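# Pop the kettle lid open with its handle button

## Task

Push down the button on the top of the kettle handle until the lid flips open, without tipping the kettle over. Finish with the gripper clear of the kettle and the button risen back up. The tumbler, the pink cup, the carton, the white mug and the steel pot must all still be upright.

## Robot and tools

Robot: two arms, left_arm and right_arm, each ending in a two-finger parallel gripper with a wrist camera. The names do not match image sides. Measured base poses in the scene frame: left_arm at (-0.021, +0.327, 0) m, quat_wxyz (+1.000, 0, 0, -0.021); right_arm at (-0.009, -0.282, 0) m, quat_wxyz (+1.000, 0, 0, -0.002). A camera stand is fixed behind the arms.

Frame: every pose, target and velocity uses the scene frame. Its origin is at table-top height, halfway between the two nominal bases. +x points out over the table, +z up, and left_arm sits on the +y side. On each gripper the fingers extend along its own +z axis and separate along its y axis. end_effector_position is the spot between the finger pads, about 1 cm back from the tips. Reported poses can be off by a few centimetres, more at long reach.

Row layout, shared by execute_actions and move: one flat list of 16 plain numbers covering both arms, even when only one arm moves. The first 8 are left_arm: x, y, z in metres, then qw, qx, qy, qz (w first), then opening. The last 8 are the same for right_arm. x, y, z and the quaternion form an absolute target pose in the scene frame, not an offset. Opening runs from -1 (closed) to +1 (fully open, 0.094 m). It is a finger command, and a 0 is itself a command. To hold an arm still, resend its whole pose from the last result taken before it stopped moving, together with the opening it should keep. To keep a gripper's orientation, repeat one fixed quaternion rather than copying the drifted reported one.

execute_actions(actions, cameras): actions is a list of actions. Each action is a table of at most 15 rows, one row per 1/30 s control step. A shorter table repeats its final row for the remaining steps. An action is rejected for both arms if a target lies more than 0.6 m from that gripper's current position along any of the gripper's axes. If the first action fails this check, or any action is malformed, the whole call is rejected. An empty actions list returns the full state plus images from all cameras.

move(target, speed, blend, opening_speed, grip_force, blocking, cameras): drives each gripper in a straight line toward a target row, or through a list of up to 15 rows. The 0.6 m limit does not apply. speed is top path speed in m/s, 0.002 to 2.9, default 0.25; rotation is limited to twice that number in rad/s. It may be one number or one per target. blend (m) rounds corners in a list; 0 means stop at each point. opening_speed (0.2 or more, per second on the -1..+1 scale) closes or opens gradually. grip_force is the per-pad force limit in newtons, 10 to 50, and stays set until changed; lower forces close slowly. blocking=false returns after about 0.5 s while the move continues, and a new move replaces the old one. A move is capped at 10 s. Paths ignore obstacles and the other arm. The gripper lags and wanders more at high speed or near full stretch. Faster and deeper contact means harder impact. The result adds a move: line giving the ending (done, off_target, moving, held, fault) and limits (paced = pose clipped, held = steps withheld). done means within 10 mm and 2 degrees; neither done nor off_target tells you whether there is contact.

wait(seconds 0 to 10, cameras): the scene runs on with the last commands held. A running move continues during it. stop(cameras): brakes a running move, which needs some distance. zoom_image(camera, region): gives a closer view of [x0, y0, x1, y1] pixels from the latest image of cam_high, cam_low, cam_left_wrist or cam_right_wrist; the region is at most 504 by 504. read_manual(section): licence text only. finished_scene(scene): ends the current scene for good; scene is that scene's number.

Cameras: cam_high, cam_low, cam_left_wrist and cam_right_wrist, each 896x504.

Result lines: end_effector_position and end_effector_quat_wxyz per arm. Hand target is where the controller is actually steering, which may fall short of your command, so send the remainder next. Tool commands shows current opening commands. grip_measured is the finger opening on the command scale; it reads slightly wide when empty. grip_effort_nm is the gripper motor effort, negative when closing. Joint positions end with finger opening in metres. Joint velocities may say "within noise". Joint torques include gravity, are offset and noisy, and joints 1 to 3 wrap at ±28 N m. Motor temperatures are also reported. Step readings list positions at some steps of an action call. The controller limits each step's orientation change to 40 degrees from the measured orientation. Friction can leave the gripper a few cm off target with no contact involved.

Heat: stretched arms, loads and pushing toward unreachable poses heat the motors. MOTOR HOT appears at 75 °C. At 90 °C an OVER-TEMPERATURE FAULT folds that arm and disables it. At 100 °C the arm goes limp.

Avoid: knocking anything over or off the table; slams, hits and very hard presses (press the button gently and slowly); contact between the two arms, grippers or wrist cameras; anything touching a wrist-camera cable, which counts as arm contact; paths passing close to an arm's own base, which can flip its shoulder posture, so route around it; and any arm stop. Loose objects can sometimes be nudged by outside pushes.

Each tool is called after "Call:" as name(argument=value, ...) on one line, values as JSON.

## Session

Call:
execute_actions(actions=[])

Scene clock: 0.00 s.
left_arm: end_effector_position=(+0.2208, +0.2112, +0.2815) grip_measured=+1.000 grip_effort_nm=n/a end_effector_quat_wxyz=(+0.506, +0.026, +0.860, -0.059) | right_arm: end_effector_position=(+0.2946, -0.2310, +0.3211) grip_measured=+1.000 grip_effort_nm=n/a end_effector_quat_wxyz=(+0.733, -0.055, +0.664, -0.137)
Joint positions: left_arm=[-0.794 0.807 0.974 -0.786 -0.59 -0.464 0.094] | right_arm=[0.501 0.721 0.476 0.38 0.596 -0.344 0.094]
Joint velocities: within noise
Joint torques (N m): no reading
Motor temperatures (°C): left_arm=[26 33 31 31 27 26 26] | right_arm=[25 31 33 32 30 27 25]
Heat: left arm: 33 °C; right arm: 33 °C.
Hand target: left_arm +0.2193, +0.2139, +0.2815; +0.505, +0.026, +0.861, -0.056 | right_arm +0.2928, -0.2318, +0.3306; +0.741, -0.049, +0.657, -0.133
Tool commands: left_gripper/opening=+1.0 right_gripper/opening=+1.0

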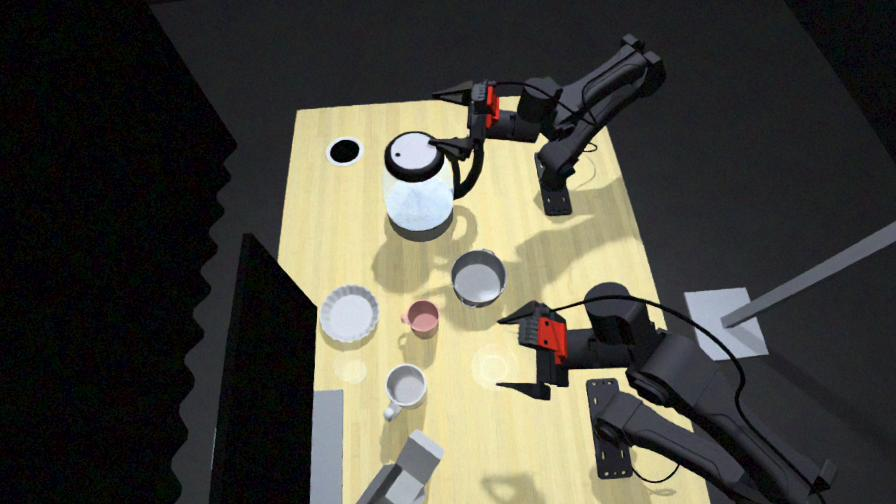

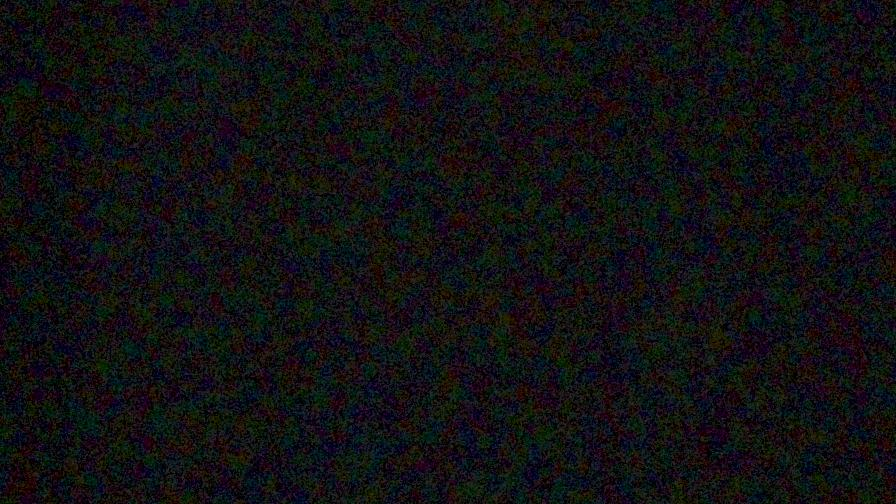

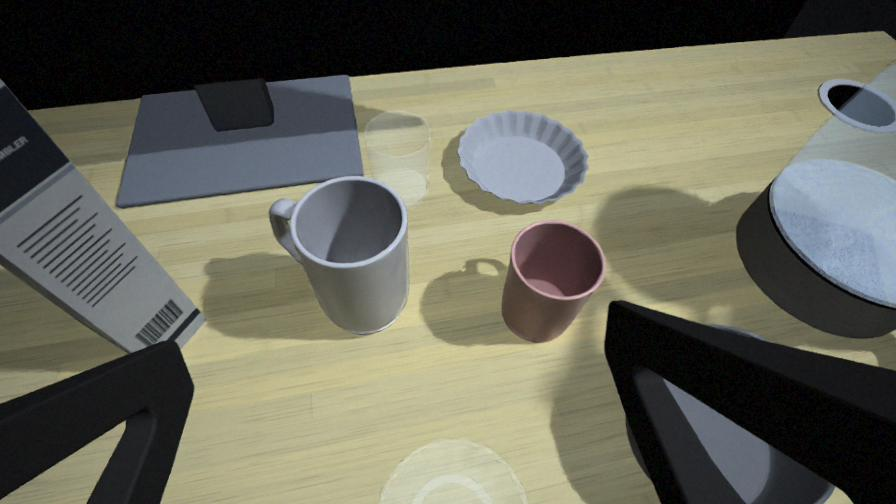

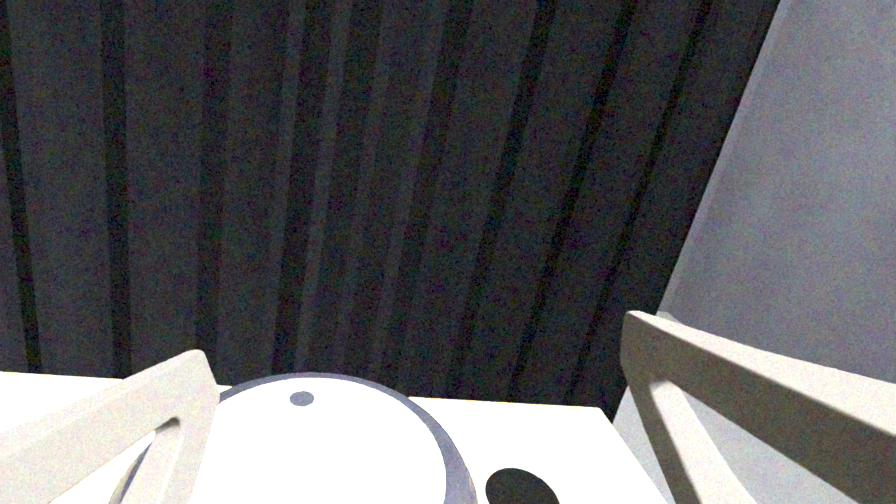

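Call:
move(target=[[0.2193,0.2139,0.2815,0.505,0.026,0.861,-0.056,1, 0.27,-0.235,0.42,0.733,-0.055,0.664,-0.137,1],[0.2193,0.2139,0.2815,0.505,0.026,0.861,-0.056,1, 0.15,-0.27,0.42,0.6,0,0.8,0,1]], cameras=["all"])

Scene clock: 20.80 s.
left_arm: end_effector_position=(+0.2208, +0.2112, +0.2815) grip_measured=+1.000 grip_effort_nm=0.00 end_effector_quat_wxyz=(+0.506, +0.026, +0.860, -0.059) | right_arm: end_effector_position=(+0.1479, -0.2723, +0.4211) grip_measured=+1.000 grip_effort_nm=-0.05 end_effector_quat_wxyz=(+0.596, -0.013, +0.803, +0.026)
Joint positions: left_arm=[-0.794 0.807 0.974 -0.786 -0.59 -0.464 0.094] | right_arm=[0.092 0.605 1.463 -1.151 0.027 0.037 0.094]
Joint torques (N m): left_arm=[-0.06 -0.57 6.38 1.82 -0.25 0.05] | right_arm=[-0.36 3.59 3.36 2.14 -0.09 -0.04]
Motor temperatures (°C): left_arm=[26 33 33 36 27 26 26] | right_arm=[25 31 35 35 30 27 25]
Heat: left arm: 36 °C; right arm: 35 °C.
Hand target: left_arm +0.2193, +0.2139, +0.2815; +0.505, +0.026, +0.861, -0.056 | right_arm +0.1500, -0.2714, +0.4204; +0.598, -0.018, +0.801, +0.025
Off the commanded pose: left_arm 0.003 m, 0 deg | right_arm 0.003 m, 3 deg.
move: off_target (right_arm)

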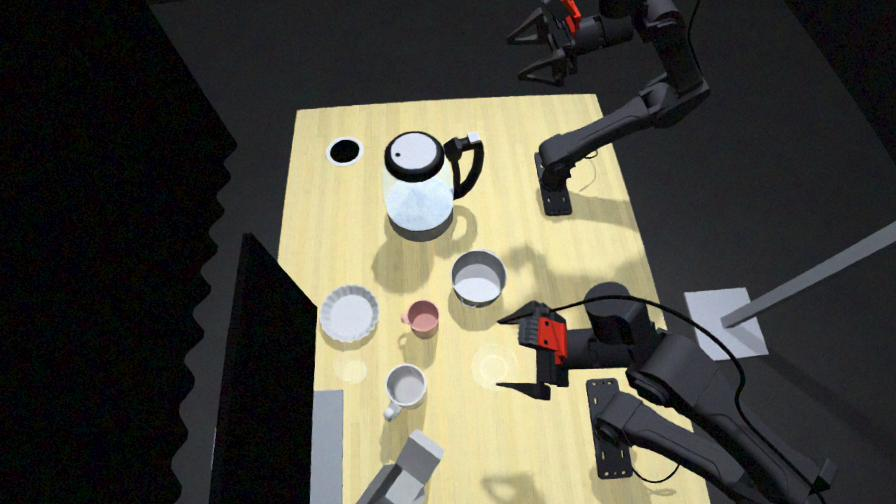

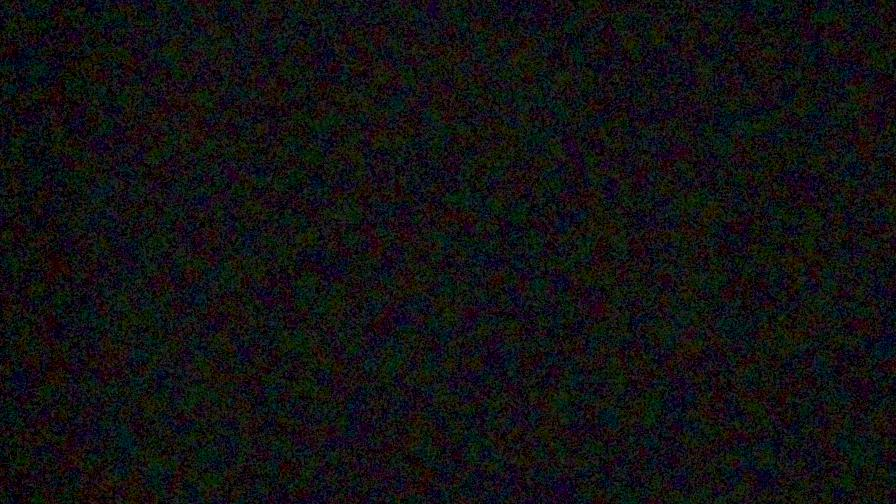

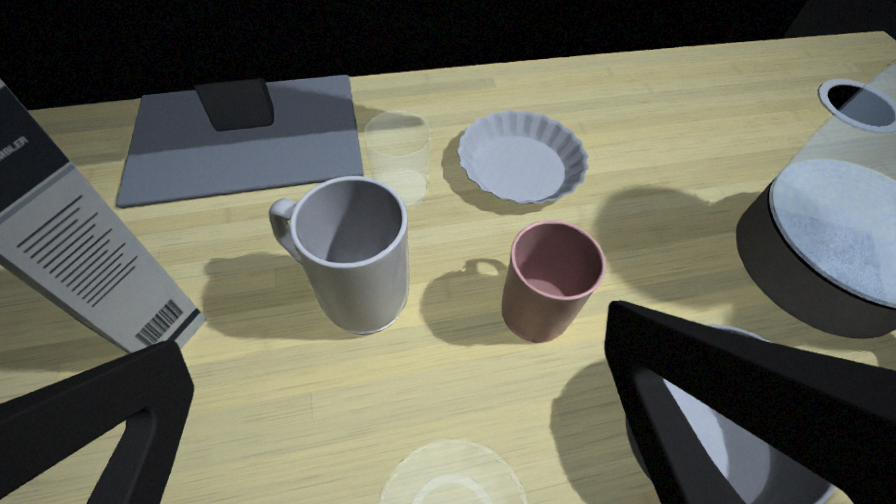

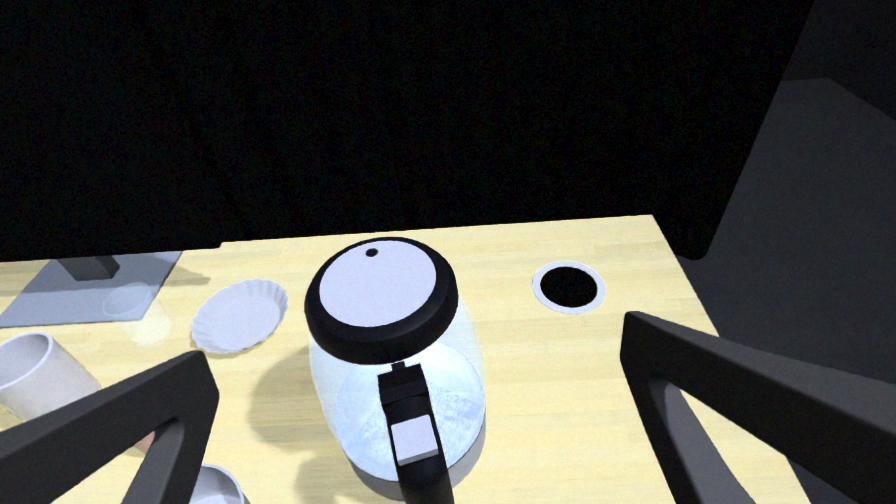

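Call:
move(target=[0.2193,0.2139,0.2815,0.505,0.026,0.861,-0.056,1, 0.15,-0.16,0.42,0.6,0,0.8,0,-1], cameras=["cam_high","cam_right_wrist"])

Call:
zoom_image(camera="cam_high", region=[370, 110, 530, 250])

Scene clock: 44.93 s.
left_arm: end_effector_position=(+0.2208, +0.2112, +0.2815) grip_measured=+1.000 grip_effort_nm=0.00 end_effector_quat_wxyz=(+0.506, +0.026, +0.860, -0.059) | right_arm: end_effector_position=(+0.1493, -0.1561, +0.4199) grip_measured=-0.997 grip_effort_nm=-0.19 end_effector_quat_wxyz=(+0.607, -0.077, +0.783, +0.111)
Joint positions: left_arm=[-0.794 0.807 0.974 -0.786 -0.59 -0.464 0.094] | right_arm=[1.685 0.96 1.549 -1.56 1.279 1.033 0]
Joint torques (N m): left_arm=[0.03 -0.54 6.57 1.82 -0.25 0.06] | right_arm=[-0.47 0.55 4.05 0.95 0.76 0.18]
Heat: left arm: 37 °C; right arm: 38 °C.
Hand target: left_arm +0.2193, +0.2139, +0.2815; +0.505, +0.026, +0.861, -0.056 | right_arm +0.1516, -0.1596, +0.4199; +0.617, -0.073, +0.778, +0.099
Off the commanded pose: left_arm 0.003 m, 0 deg | right_arm 0.004 m, 16 deg.
joint sent to its limit (right arm) — joint 4 (wrist pitch), lower limit. The joint targets are off in orientation, not in position.
move: off_target (right_arm); limits=paced
Images, in order (width x height): cam_high 896x504, cam_right_wrist 896x504.

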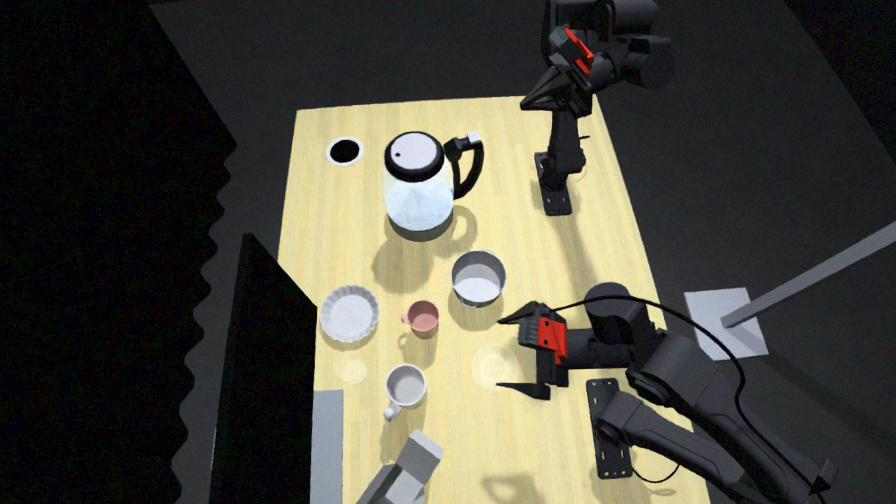

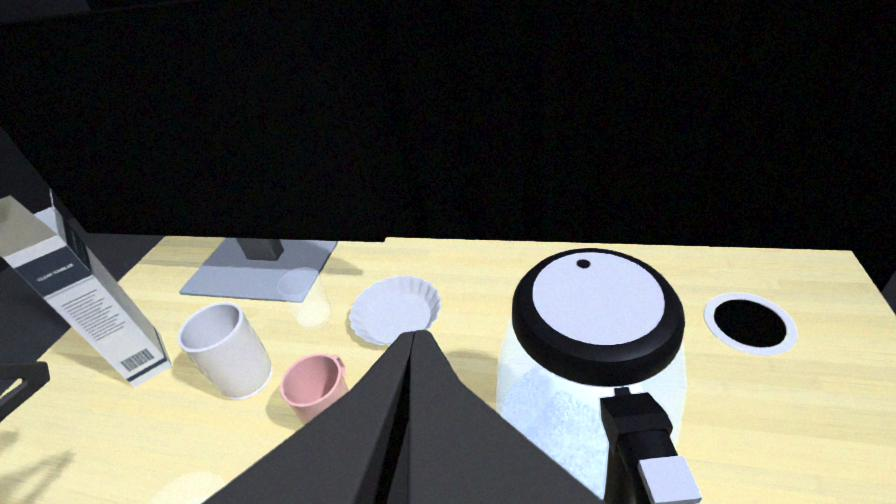

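Scaled by 3.150 from the camera's 896x504 image, which has a finer 1280x720 frame.

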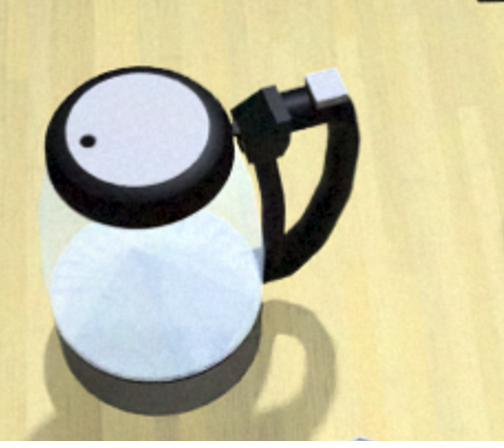

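Call:
move(target=[[0.2193,0.2139,0.2815,0.505,0.026,0.861,-0.056,1, 0.27,-0.25,0.42,0.574,0,0.819,0,-1],[0.2193,0.2139,0.2815,0.505,0.026,0.861,-0.056,1, 0.205,-0.25,0.31,0.3407,-0.082,0.9361,0.0298,-1]], cameras=["cam_high","cam_right_wrist"])

Call:
zoom_image(camera="cam_high", region=[370, 70, 610, 250])

Scene clock: 110.27 s.
left_arm: end_effector_position=(+0.2208, +0.2112, +0.2815) grip_measured=+1.000 grip_effort_nm=0.00 end_effector_quat_wxyz=(+0.506, +0.026, +0.860, -0.059) | right_arm: end_effector_position=(+0.2064, -0.2500, +0.3143) grip_measured=-0.997 grip_effort_nm=-0.19 end_effector_quat_wxyz=(+0.346, -0.078, +0.935, +0.029)
Joint positions: left_arm=[-0.794 0.807 0.974 -0.786 -0.59 -0.464 0.094] | right_arm=[0.121 0.96 1.458 -1.36 -0.032 -0.036 0]
Joint torques (N m): left_arm=[-0.2 -0.42 6.42 1.88 -0.26 -0.01] | right_arm=[-0.46 -0.83 4.71 1.5 -0.11 -0.07]
Heat: left arm: 39 °C; right arm: 34 °C.
Hand target: left_arm +0.2193, +0.2139, +0.2815; +0.505, +0.026, +0.861, -0.056 | right_arm +0.2050, -0.2500, +0.3100; +0.341, -0.082, +0.936, +0.030
Off the commanded pose: left_arm 0.003 m, 0 deg | right_arm 0.005 m, 1 deg.
move: done
Images, in order (width x height): cam_high 896x504, cam_right_wrist 896x504.

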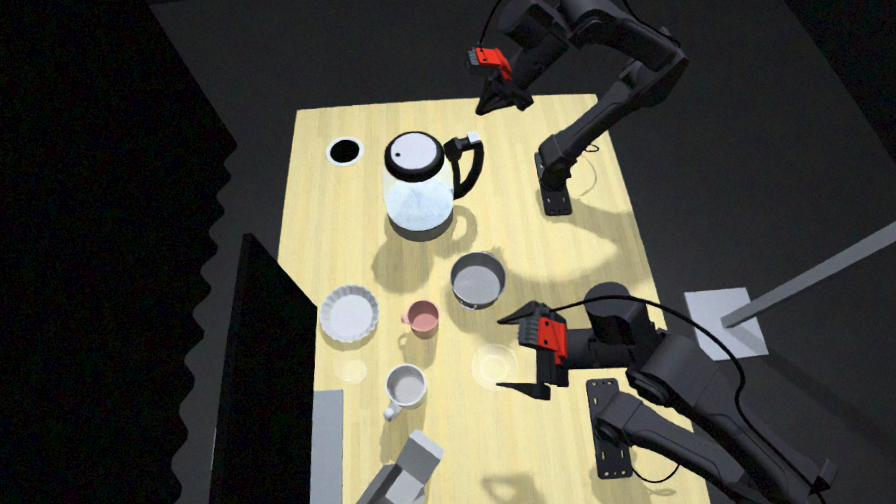

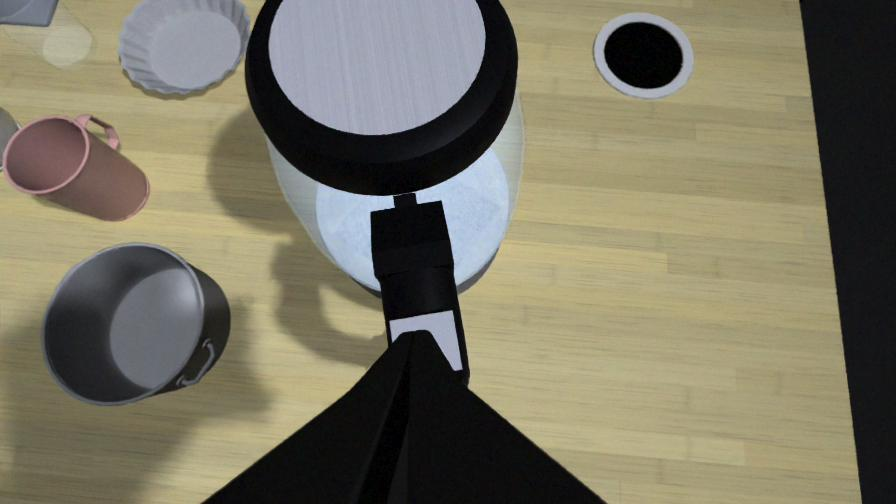

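Scaled by 2.100 from the camera's 896x504 image, which has a finer 1280x720 frame.

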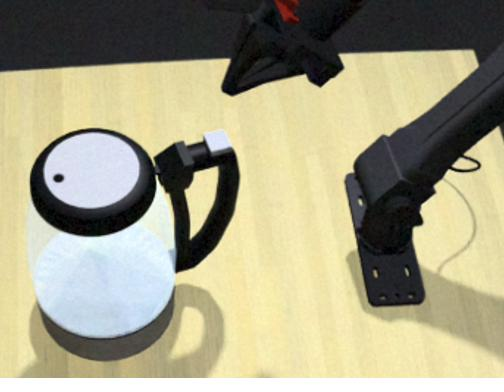

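Call:
move(target=[0.2193,0.2139,0.2815,0.505,0.026,0.861,-0.056,1, 0.214,-0.249,0.26,0.3407,-0.082,0.9361,0.0298,-1], speed=0.1, cameras=["cam_high","cam_right_wrist"])

Call:
zoom_image(camera="cam_high", region=[370, 70, 610, 250])

Scene clock: 121.40 s.
left_arm: end_effector_position=(+0.2208, +0.2112, +0.2815) grip_measured=+1.000 grip_effort_nm=0.00 end_effector_quat_wxyz=(+0.506, +0.026, +0.860, -0.059) | right_arm: end_effector_position=(+0.2139, -0.2491, +0.2598) grip_measured=-0.997 grip_effort_nm=-0.19 end_effector_quat_wxyz=(+0.333, -0.078, +0.939, +0.029)
Joint positions: left_arm=[-0.794 0.807 0.974 -0.786 -0.59 -0.464 0.094] | right_arm=[0.121 0.886 1.195 -1.199 -0.032 -0.037 0]
Joint torques (N m): left_arm=[-0.08 -0.49 6.41 1.87 -0.27 0.02] | right_arm=[-0.46 -2.06 5.23 1.65 -0.12 -0.06]
Heat: left arm: 39 °C; right arm: 34 °C.
Hand target: left_arm +0.2193, +0.2139, +0.2815; +0.505, +0.026, +0.861, -0.056 | right_arm +0.2140, -0.2490, +0.2600; +0.341, -0.082, +0.936, +0.030
Off the commanded pose: left_arm 0.003 m, 0 deg | right_arm 0.000 m, 1 deg.
move: done
Images, in order (width x height): cam_high 896x504, cam_right_wrist 896x504.

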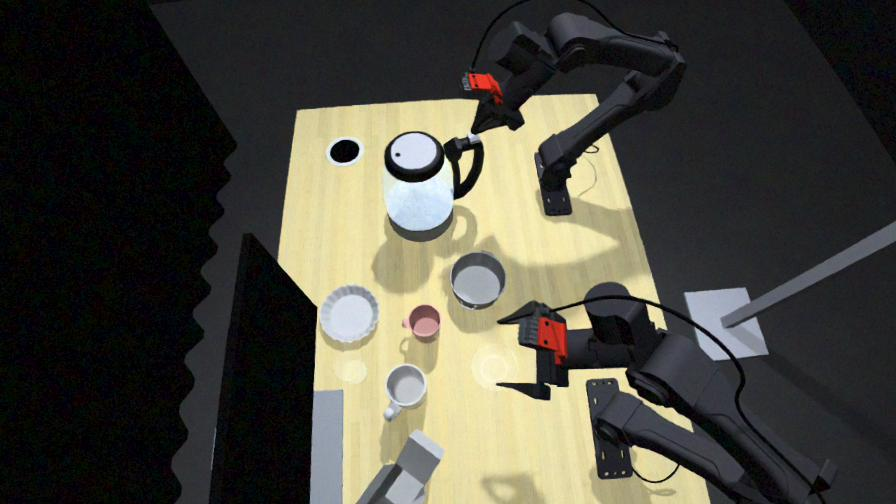

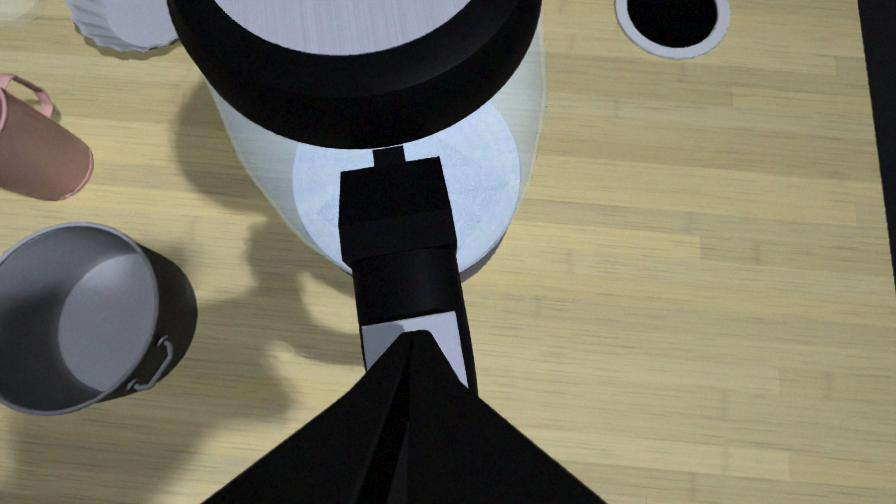

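Scaled by 2.100 from the camera's 896x504 image, which has a finer 1280x720 frame.

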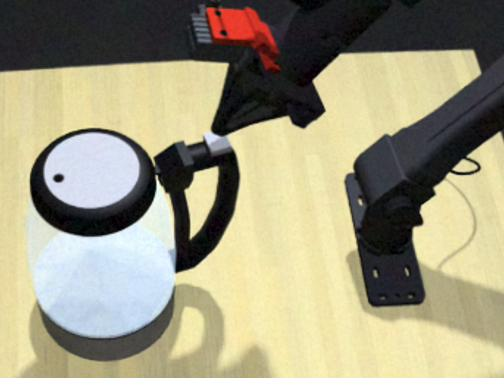

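Call:
move(target=[0.2193,0.2139,0.2815,0.505,0.026,0.861,-0.056,1, 0.214,-0.250,0.249,0.3407,-0.082,0.9361,0.0298,-1], speed=0.04, cameras=["cam_high","cam_right_wrist"])

Call:
zoom_image(camera="cam_high", region=[430, 70, 530, 190])

Scene clock: 126.20 s.
left_arm: end_effector_position=(+0.2208, +0.2112, +0.2815) grip_measured=+1.000 grip_effort_nm=0.00 end_effector_quat_wxyz=(+0.506, +0.026, +0.860, -0.059) | right_arm: end_effector_position=(+0.2157, -0.2497, +0.2546) grip_measured=-0.997 grip_effort_nm=-0.19 end_effector_quat_wxyz=(+0.345, -0.078, +0.935, +0.030)
Joint positions: left_arm=[-0.794 0.807 0.974 -0.786 -0.59 -0.464 0.094] | right_arm=[0.112 0.857 1.145 -1.153 -0.039 -0.043 0]
Joint torques (N m): left_arm=[0.03 -0.57 6.48 1.8 -0.25 0.04] | right_arm=[-0.46 -1.16 4.85 1.55 -0.12 -0.05]
Heat: left arm: 39 °C; right arm: 34 °C.
Hand target: left_arm +0.2193, +0.2139, +0.2815; +0.505, +0.026, +0.861, -0.056 | right_arm +0.2140, -0.2500, +0.2491; +0.341, -0.082, +0.936, +0.030
Off the commanded pose: left_arm 0.003 m, 0 deg | right_arm 0.006 m, 1 deg.
move: done
Images, in order (width x height): cam_high 896x504, cam_right_wrist 896x504.

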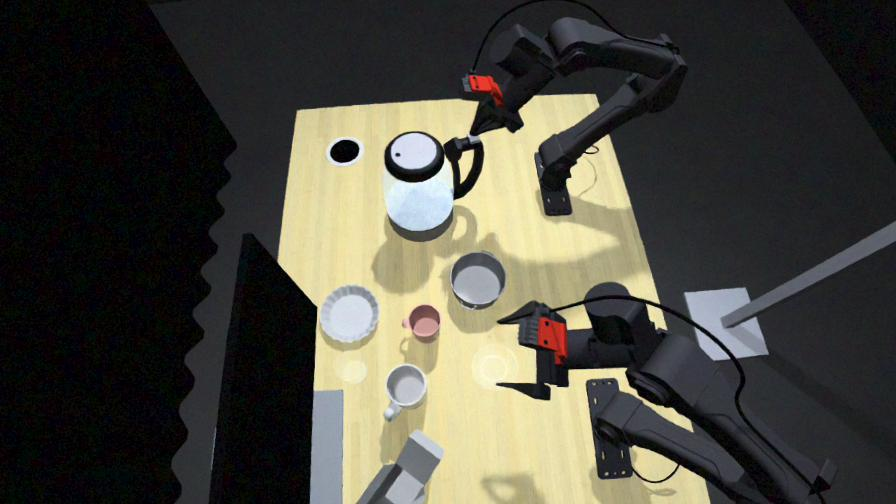

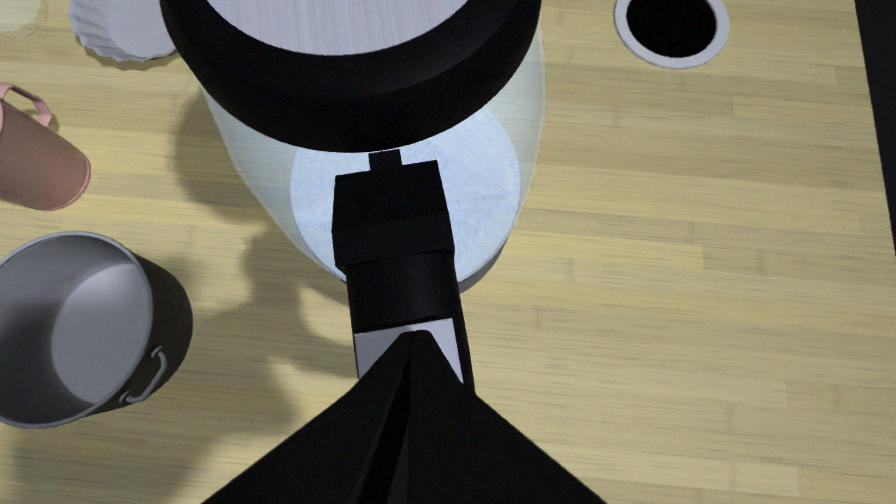

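Scaled by 4.200 from the camera's 896x504 image, which has a finer 1280x720 frame.

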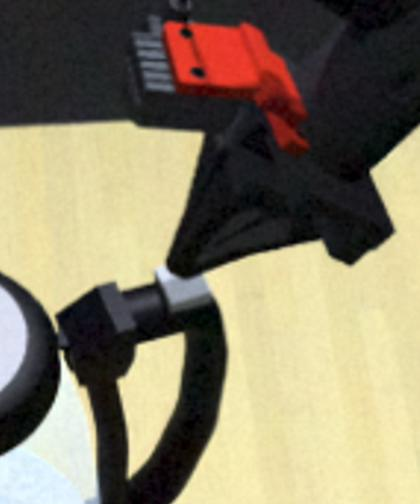

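Call:
move(target=[0.2193,0.2139,0.2815,0.505,0.026,0.861,-0.056,1, 0.214,-0.250,0.243,0.3407,-0.082,0.9361,0.0298,-1], speed=0.04, cameras=["cam_high","cam_right_wrist"])

Call:
zoom_image(camera="cam_high", region=[370, 70, 530, 190])

Scene clock: 130.80 s.
left_arm: end_effector_position=(+0.2208, +0.2112, +0.2815) grip_measured=+1.000 grip_effort_nm=0.00 end_effector_quat_wxyz=(+0.506, +0.026, +0.860, -0.059) | right_arm: end_effector_position=(+0.2182, -0.2494, +0.2534) grip_measured=-0.997 grip_effort_nm=-0.19 end_effector_quat_wxyz=(+0.355, -0.078, +0.931, +0.030)
Joint positions: left_arm=[-0.794 0.807 0.974 -0.786 -0.59 -0.464 0.094] | right_arm=[0.112 0.842 1.12 -1.122 -0.04 -0.043 0]
Joint torques (N m): left_arm=[-0.09 -0.64 6.46 1.87 -0.29 0.07] | right_arm=[-0.49 -0.76 4.63 1.41 -0.12 -0.06]
Heat: left arm: 39 °C; right arm: 34 °C.
Hand target: left_arm +0.2193, +0.2139, +0.2815; +0.505, +0.026, +0.861, -0.056 | right_arm +0.2140, -0.2500, +0.2431; +0.341, -0.082, +0.936, +0.030
Off the commanded pose: left_arm 0.003 m, 0 deg | right_arm 0.011 m, 2 deg.
move: off_target (right_arm)
Images, in order (width x height): cam_high 896x504, cam_right_wrist 896x504.

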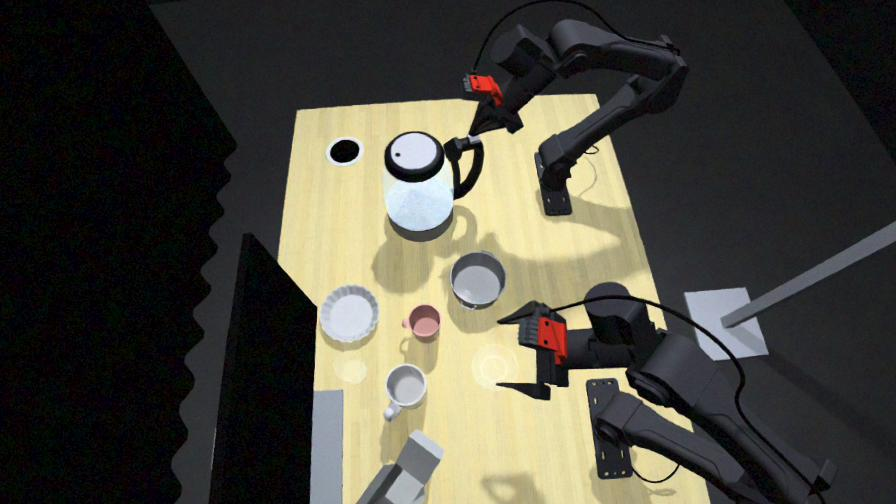

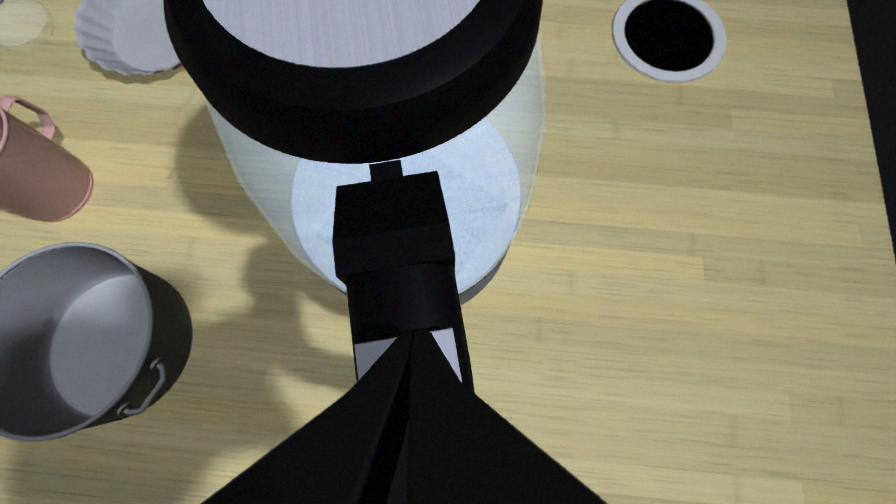

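Scaled by 3.150 from the camera's 896x504 image, which has a finer 1280x720 frame.

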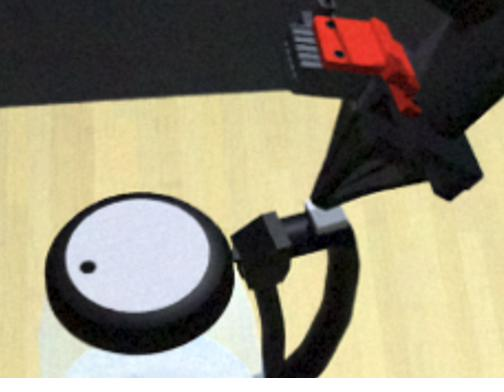

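Call:
move(target=[0.2193,0.2139,0.2815,0.505,0.026,0.861,-0.056,1, 0.207,-0.250,0.234,0.3407,-0.082,0.9361,0.0298,-1], speed=0.04, cameras=["cam_high","cam_right_wrist"])

Call:
zoom_image(camera="cam_high", region=[370, 70, 530, 190])

Scene clock: 141.80 s.
left_arm: end_effector_position=(+0.2208, +0.2112, +0.2815) grip_measured=+1.000 grip_effort_nm=0.00 end_effector_quat_wxyz=(+0.506, +0.026, +0.860, -0.059) | right_arm: end_effector_position=(+0.2177, -0.2494, +0.2531) grip_measured=-0.997 grip_effort_nm=-0.19 end_effector_quat_wxyz=(+0.373, -0.078, +0.924, +0.031)
Joint positions: left_arm=[-0.794 0.807 0.974 -0.786 -0.59 -0.464 0.094] | right_arm=[0.112 0.802 1.081 -1.082 -0.04 -0.043 0]
Joint torques (N m): left_arm=[0.17 -0.35 6.35 1.81 -0.27 0.1] | right_arm=[0.03 -0.42 4.23 1.12 -0.08 -0.01]
Heat: left arm: 39 °C; right arm: 34 °C.
Hand target: left_arm +0.2193, +0.2139, +0.2815; +0.505, +0.026, +0.861, -0.056 | right_arm +0.2072, -0.2500, +0.2347; +0.341, -0.082, +0.936, +0.030
Off the commanded pose: left_arm 0.003 m, 0 deg | right_arm 0.022 m, 4 deg.
move: off_target (right_arm)
Images, in order (width x height): cam_high 896x504, cam_right_wrist 896x504.

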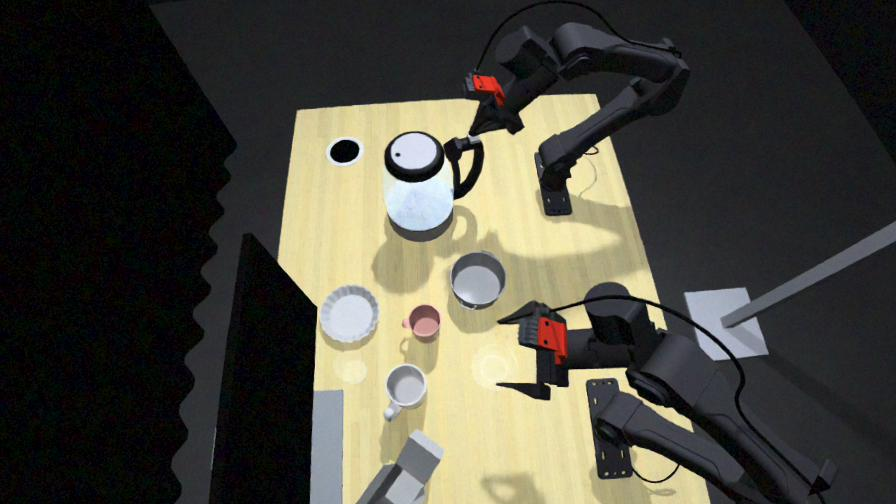

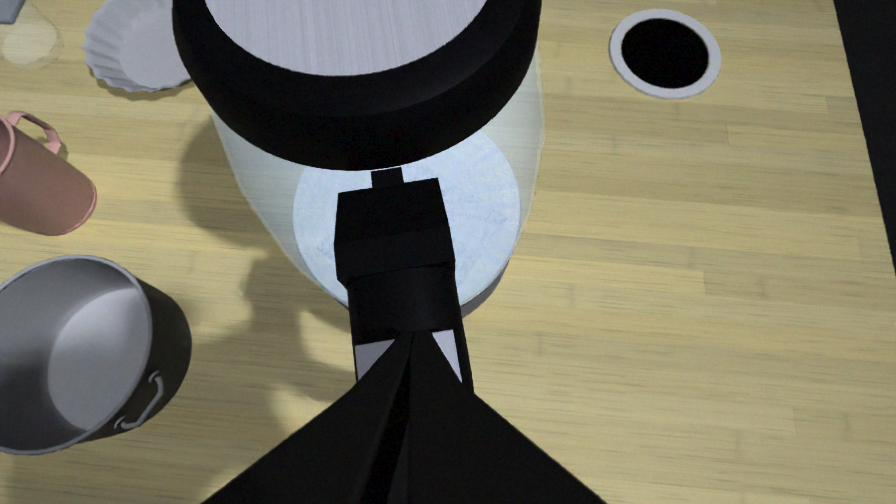

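Scaled by 3.150 from the camera's 896x504 image, which has a finer 1280x720 frame.

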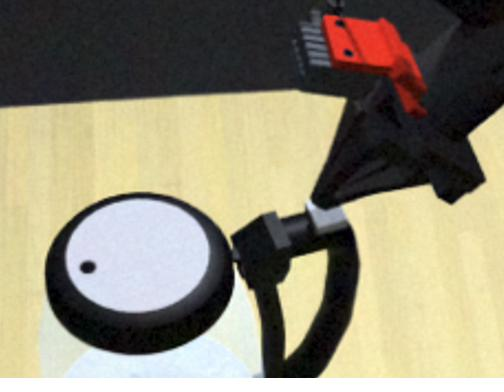

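Call:
zoom_image(camera="cam_right_wrist", region=[300, 150, 550, 430])

Call:
zoom_image(camera="cam_high", region=[440, 110, 510, 170])

Scaled by 1.800 from the camera's 896x504 image, which has a finer 1280x720 frame.

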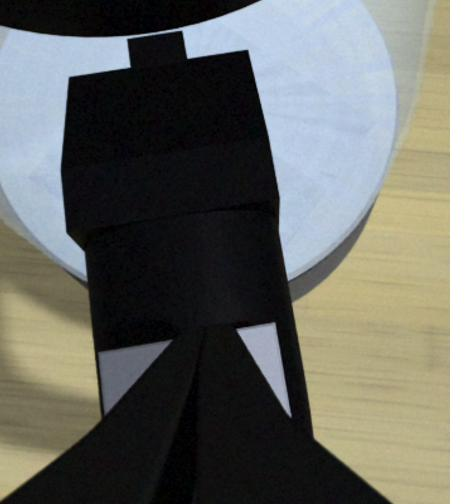

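Scaled by 7.200 from the camera's 896x504 image, which has a finer 1280x720 frame.

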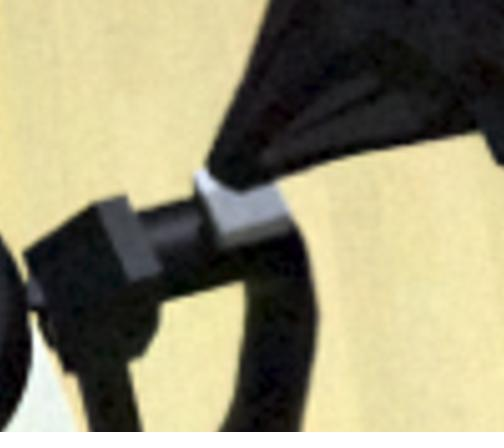

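Call:
move(target=[0.2193,0.2139,0.2815,0.505,0.026,0.861,-0.056,1, 0.204,-0.250,0.226,0.3407,-0.082,0.9361,0.0298,-1], speed=0.04, cameras=["cam_high","cam_right_wrist"])

Call:
zoom_image(camera="cam_high", region=[370, 110, 510, 210])

Scene clock: 154.33 s.
left_arm: end_effector_position=(+0.2208, +0.2112, +0.2815) grip_measured=+1.000 grip_effort_nm=0.00 end_effector_quat_wxyz=(+0.506, +0.026, +0.860, -0.059) | right_arm: end_effector_position=(+0.2174, -0.2495, +0.2526) grip_measured=-0.997 grip_effort_nm=-0.19 end_effector_quat_wxyz=(+0.386, -0.078, +0.919, +0.031)
Joint positions: left_arm=[-0.794 0.807 0.974 -0.786 -0.59 -0.464 0.094] | right_arm=[0.112 0.773 1.051 -1.053 -0.04 -0.043 0]
Joint torques (N m): left_arm=[-0.06 -0.64 6.31 1.85 -0.24 0.02] | right_arm=[0.25 0.32 3.73 0.98 -0.05 0.01]
Heat: left arm: 39 °C; right arm: 34 °C.
Hand target: left_arm +0.2193, +0.2139, +0.2815; +0.505, +0.026, +0.861, -0.056 | right_arm +0.2042, -0.2501, +0.2273; +0.341, -0.082, +0.936, +0.030
Off the commanded pose: left_arm 0.003 m, 0 deg | right_arm 0.030 m, 6 deg.
move: off_target (right_arm)
Images, in order (width x height): cam_high 896x504, cam_right_wrist 896x504.

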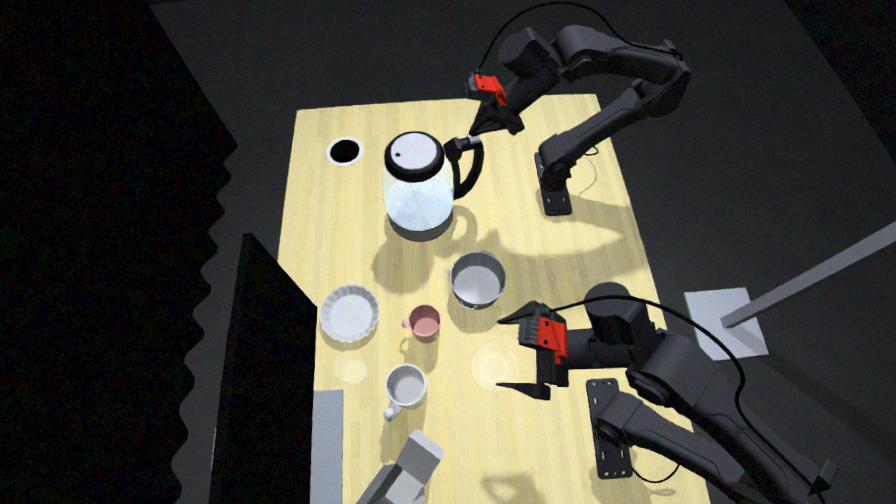

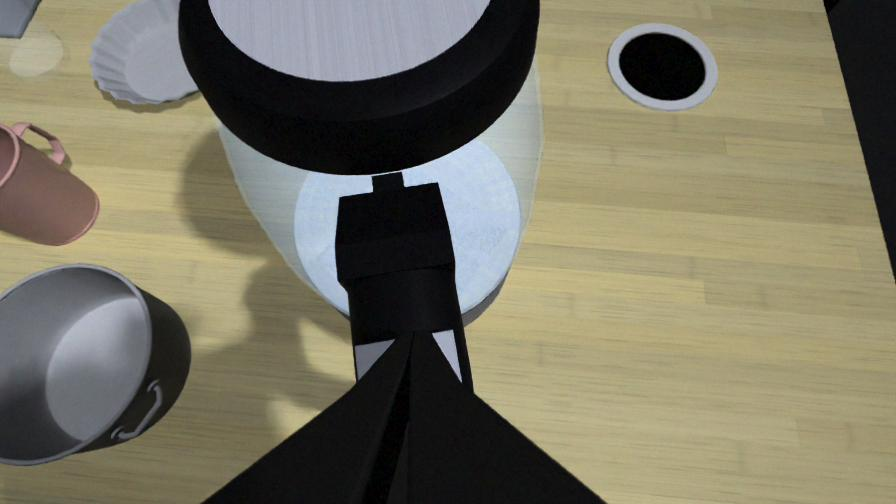

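Scaled by 3.600 from the camera's 896x504 image, which has a finer 1280x720 frame.

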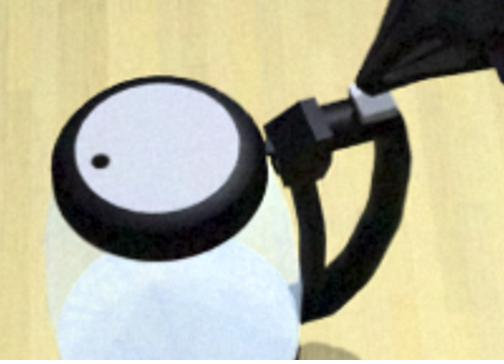

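Call:
move(target=[0.2193,0.2139,0.2815,0.505,0.026,0.861,-0.056,1, 0.202,-0.250,0.216,0.3407,-0.082,0.9361,0.0298,-1], speed=0.04, cameras=["cam_high","cam_right_wrist"])

Call:
zoom_image(camera="cam_high", region=[370, 110, 510, 210])

Scene clock: 159.20 s.
left_arm: end_effector_position=(+0.2208, +0.2112, +0.2815) grip_measured=+1.000 grip_effort_nm=0.00 end_effector_quat_wxyz=(+0.506, +0.026, +0.860, -0.059) | right_arm: end_effector_position=(+0.2175, -0.2494, +0.2465) grip_measured=-0.997 grip_effort_nm=-0.19 end_effector_quat_wxyz=(+0.395, -0.077, +0.915, +0.031)
Joint positions: left_arm=[-0.794 0.807 0.974 -0.786 -0.59 -0.464 0.094] | right_arm=[0.112 0.745 1.005 -1.018 -0.04 -0.043 0]
Joint torques (N m): left_arm=[0.1 -0.57 6.48 1.83 -0.27 0.06] | right_arm=[0.42 0.85 3.71 0.86 -0.03 0.02]
Heat: left arm: 39 °C; right arm: 34 °C.
Hand target: left_arm +0.2193, +0.2139, +0.2815; +0.505, +0.026, +0.861, -0.056 | right_arm +0.2023, -0.2501, +0.2178; +0.341, -0.082, +0.936, +0.030
Off the commanded pose: left_arm 0.003 m, 0 deg | right_arm 0.034 m, 7 deg.
move: off_target (right_arm)
Images, in order (width x height): cam_high 896x504, cam_right_wrist 896x504.

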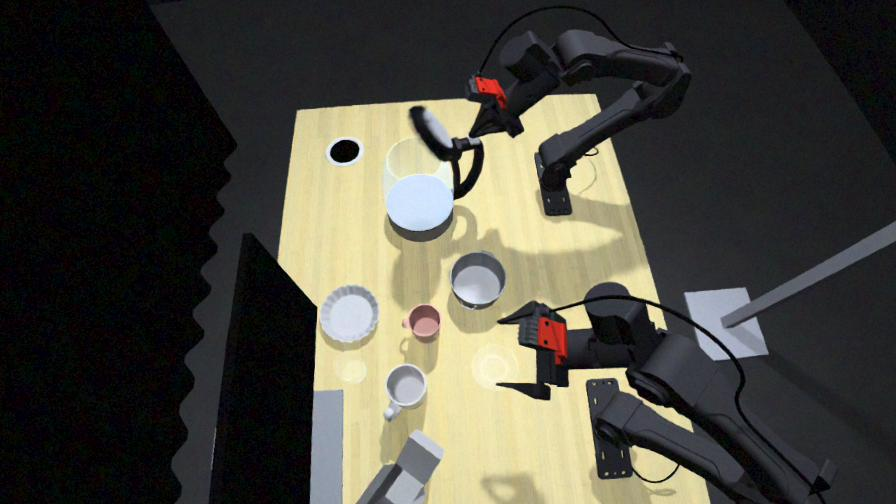

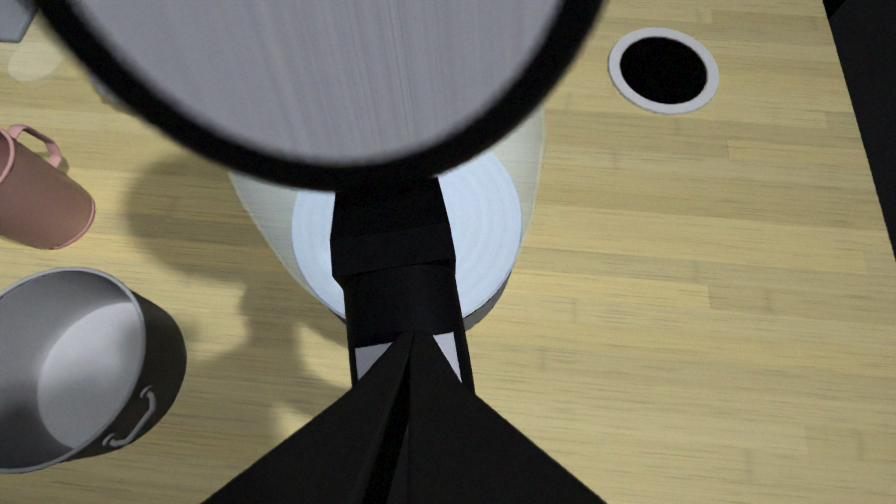

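Scaled by 3.600 from the camera's 896x504 image, which has a finer 1280x720 frame.

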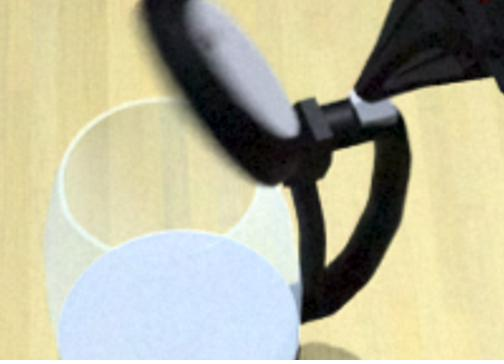

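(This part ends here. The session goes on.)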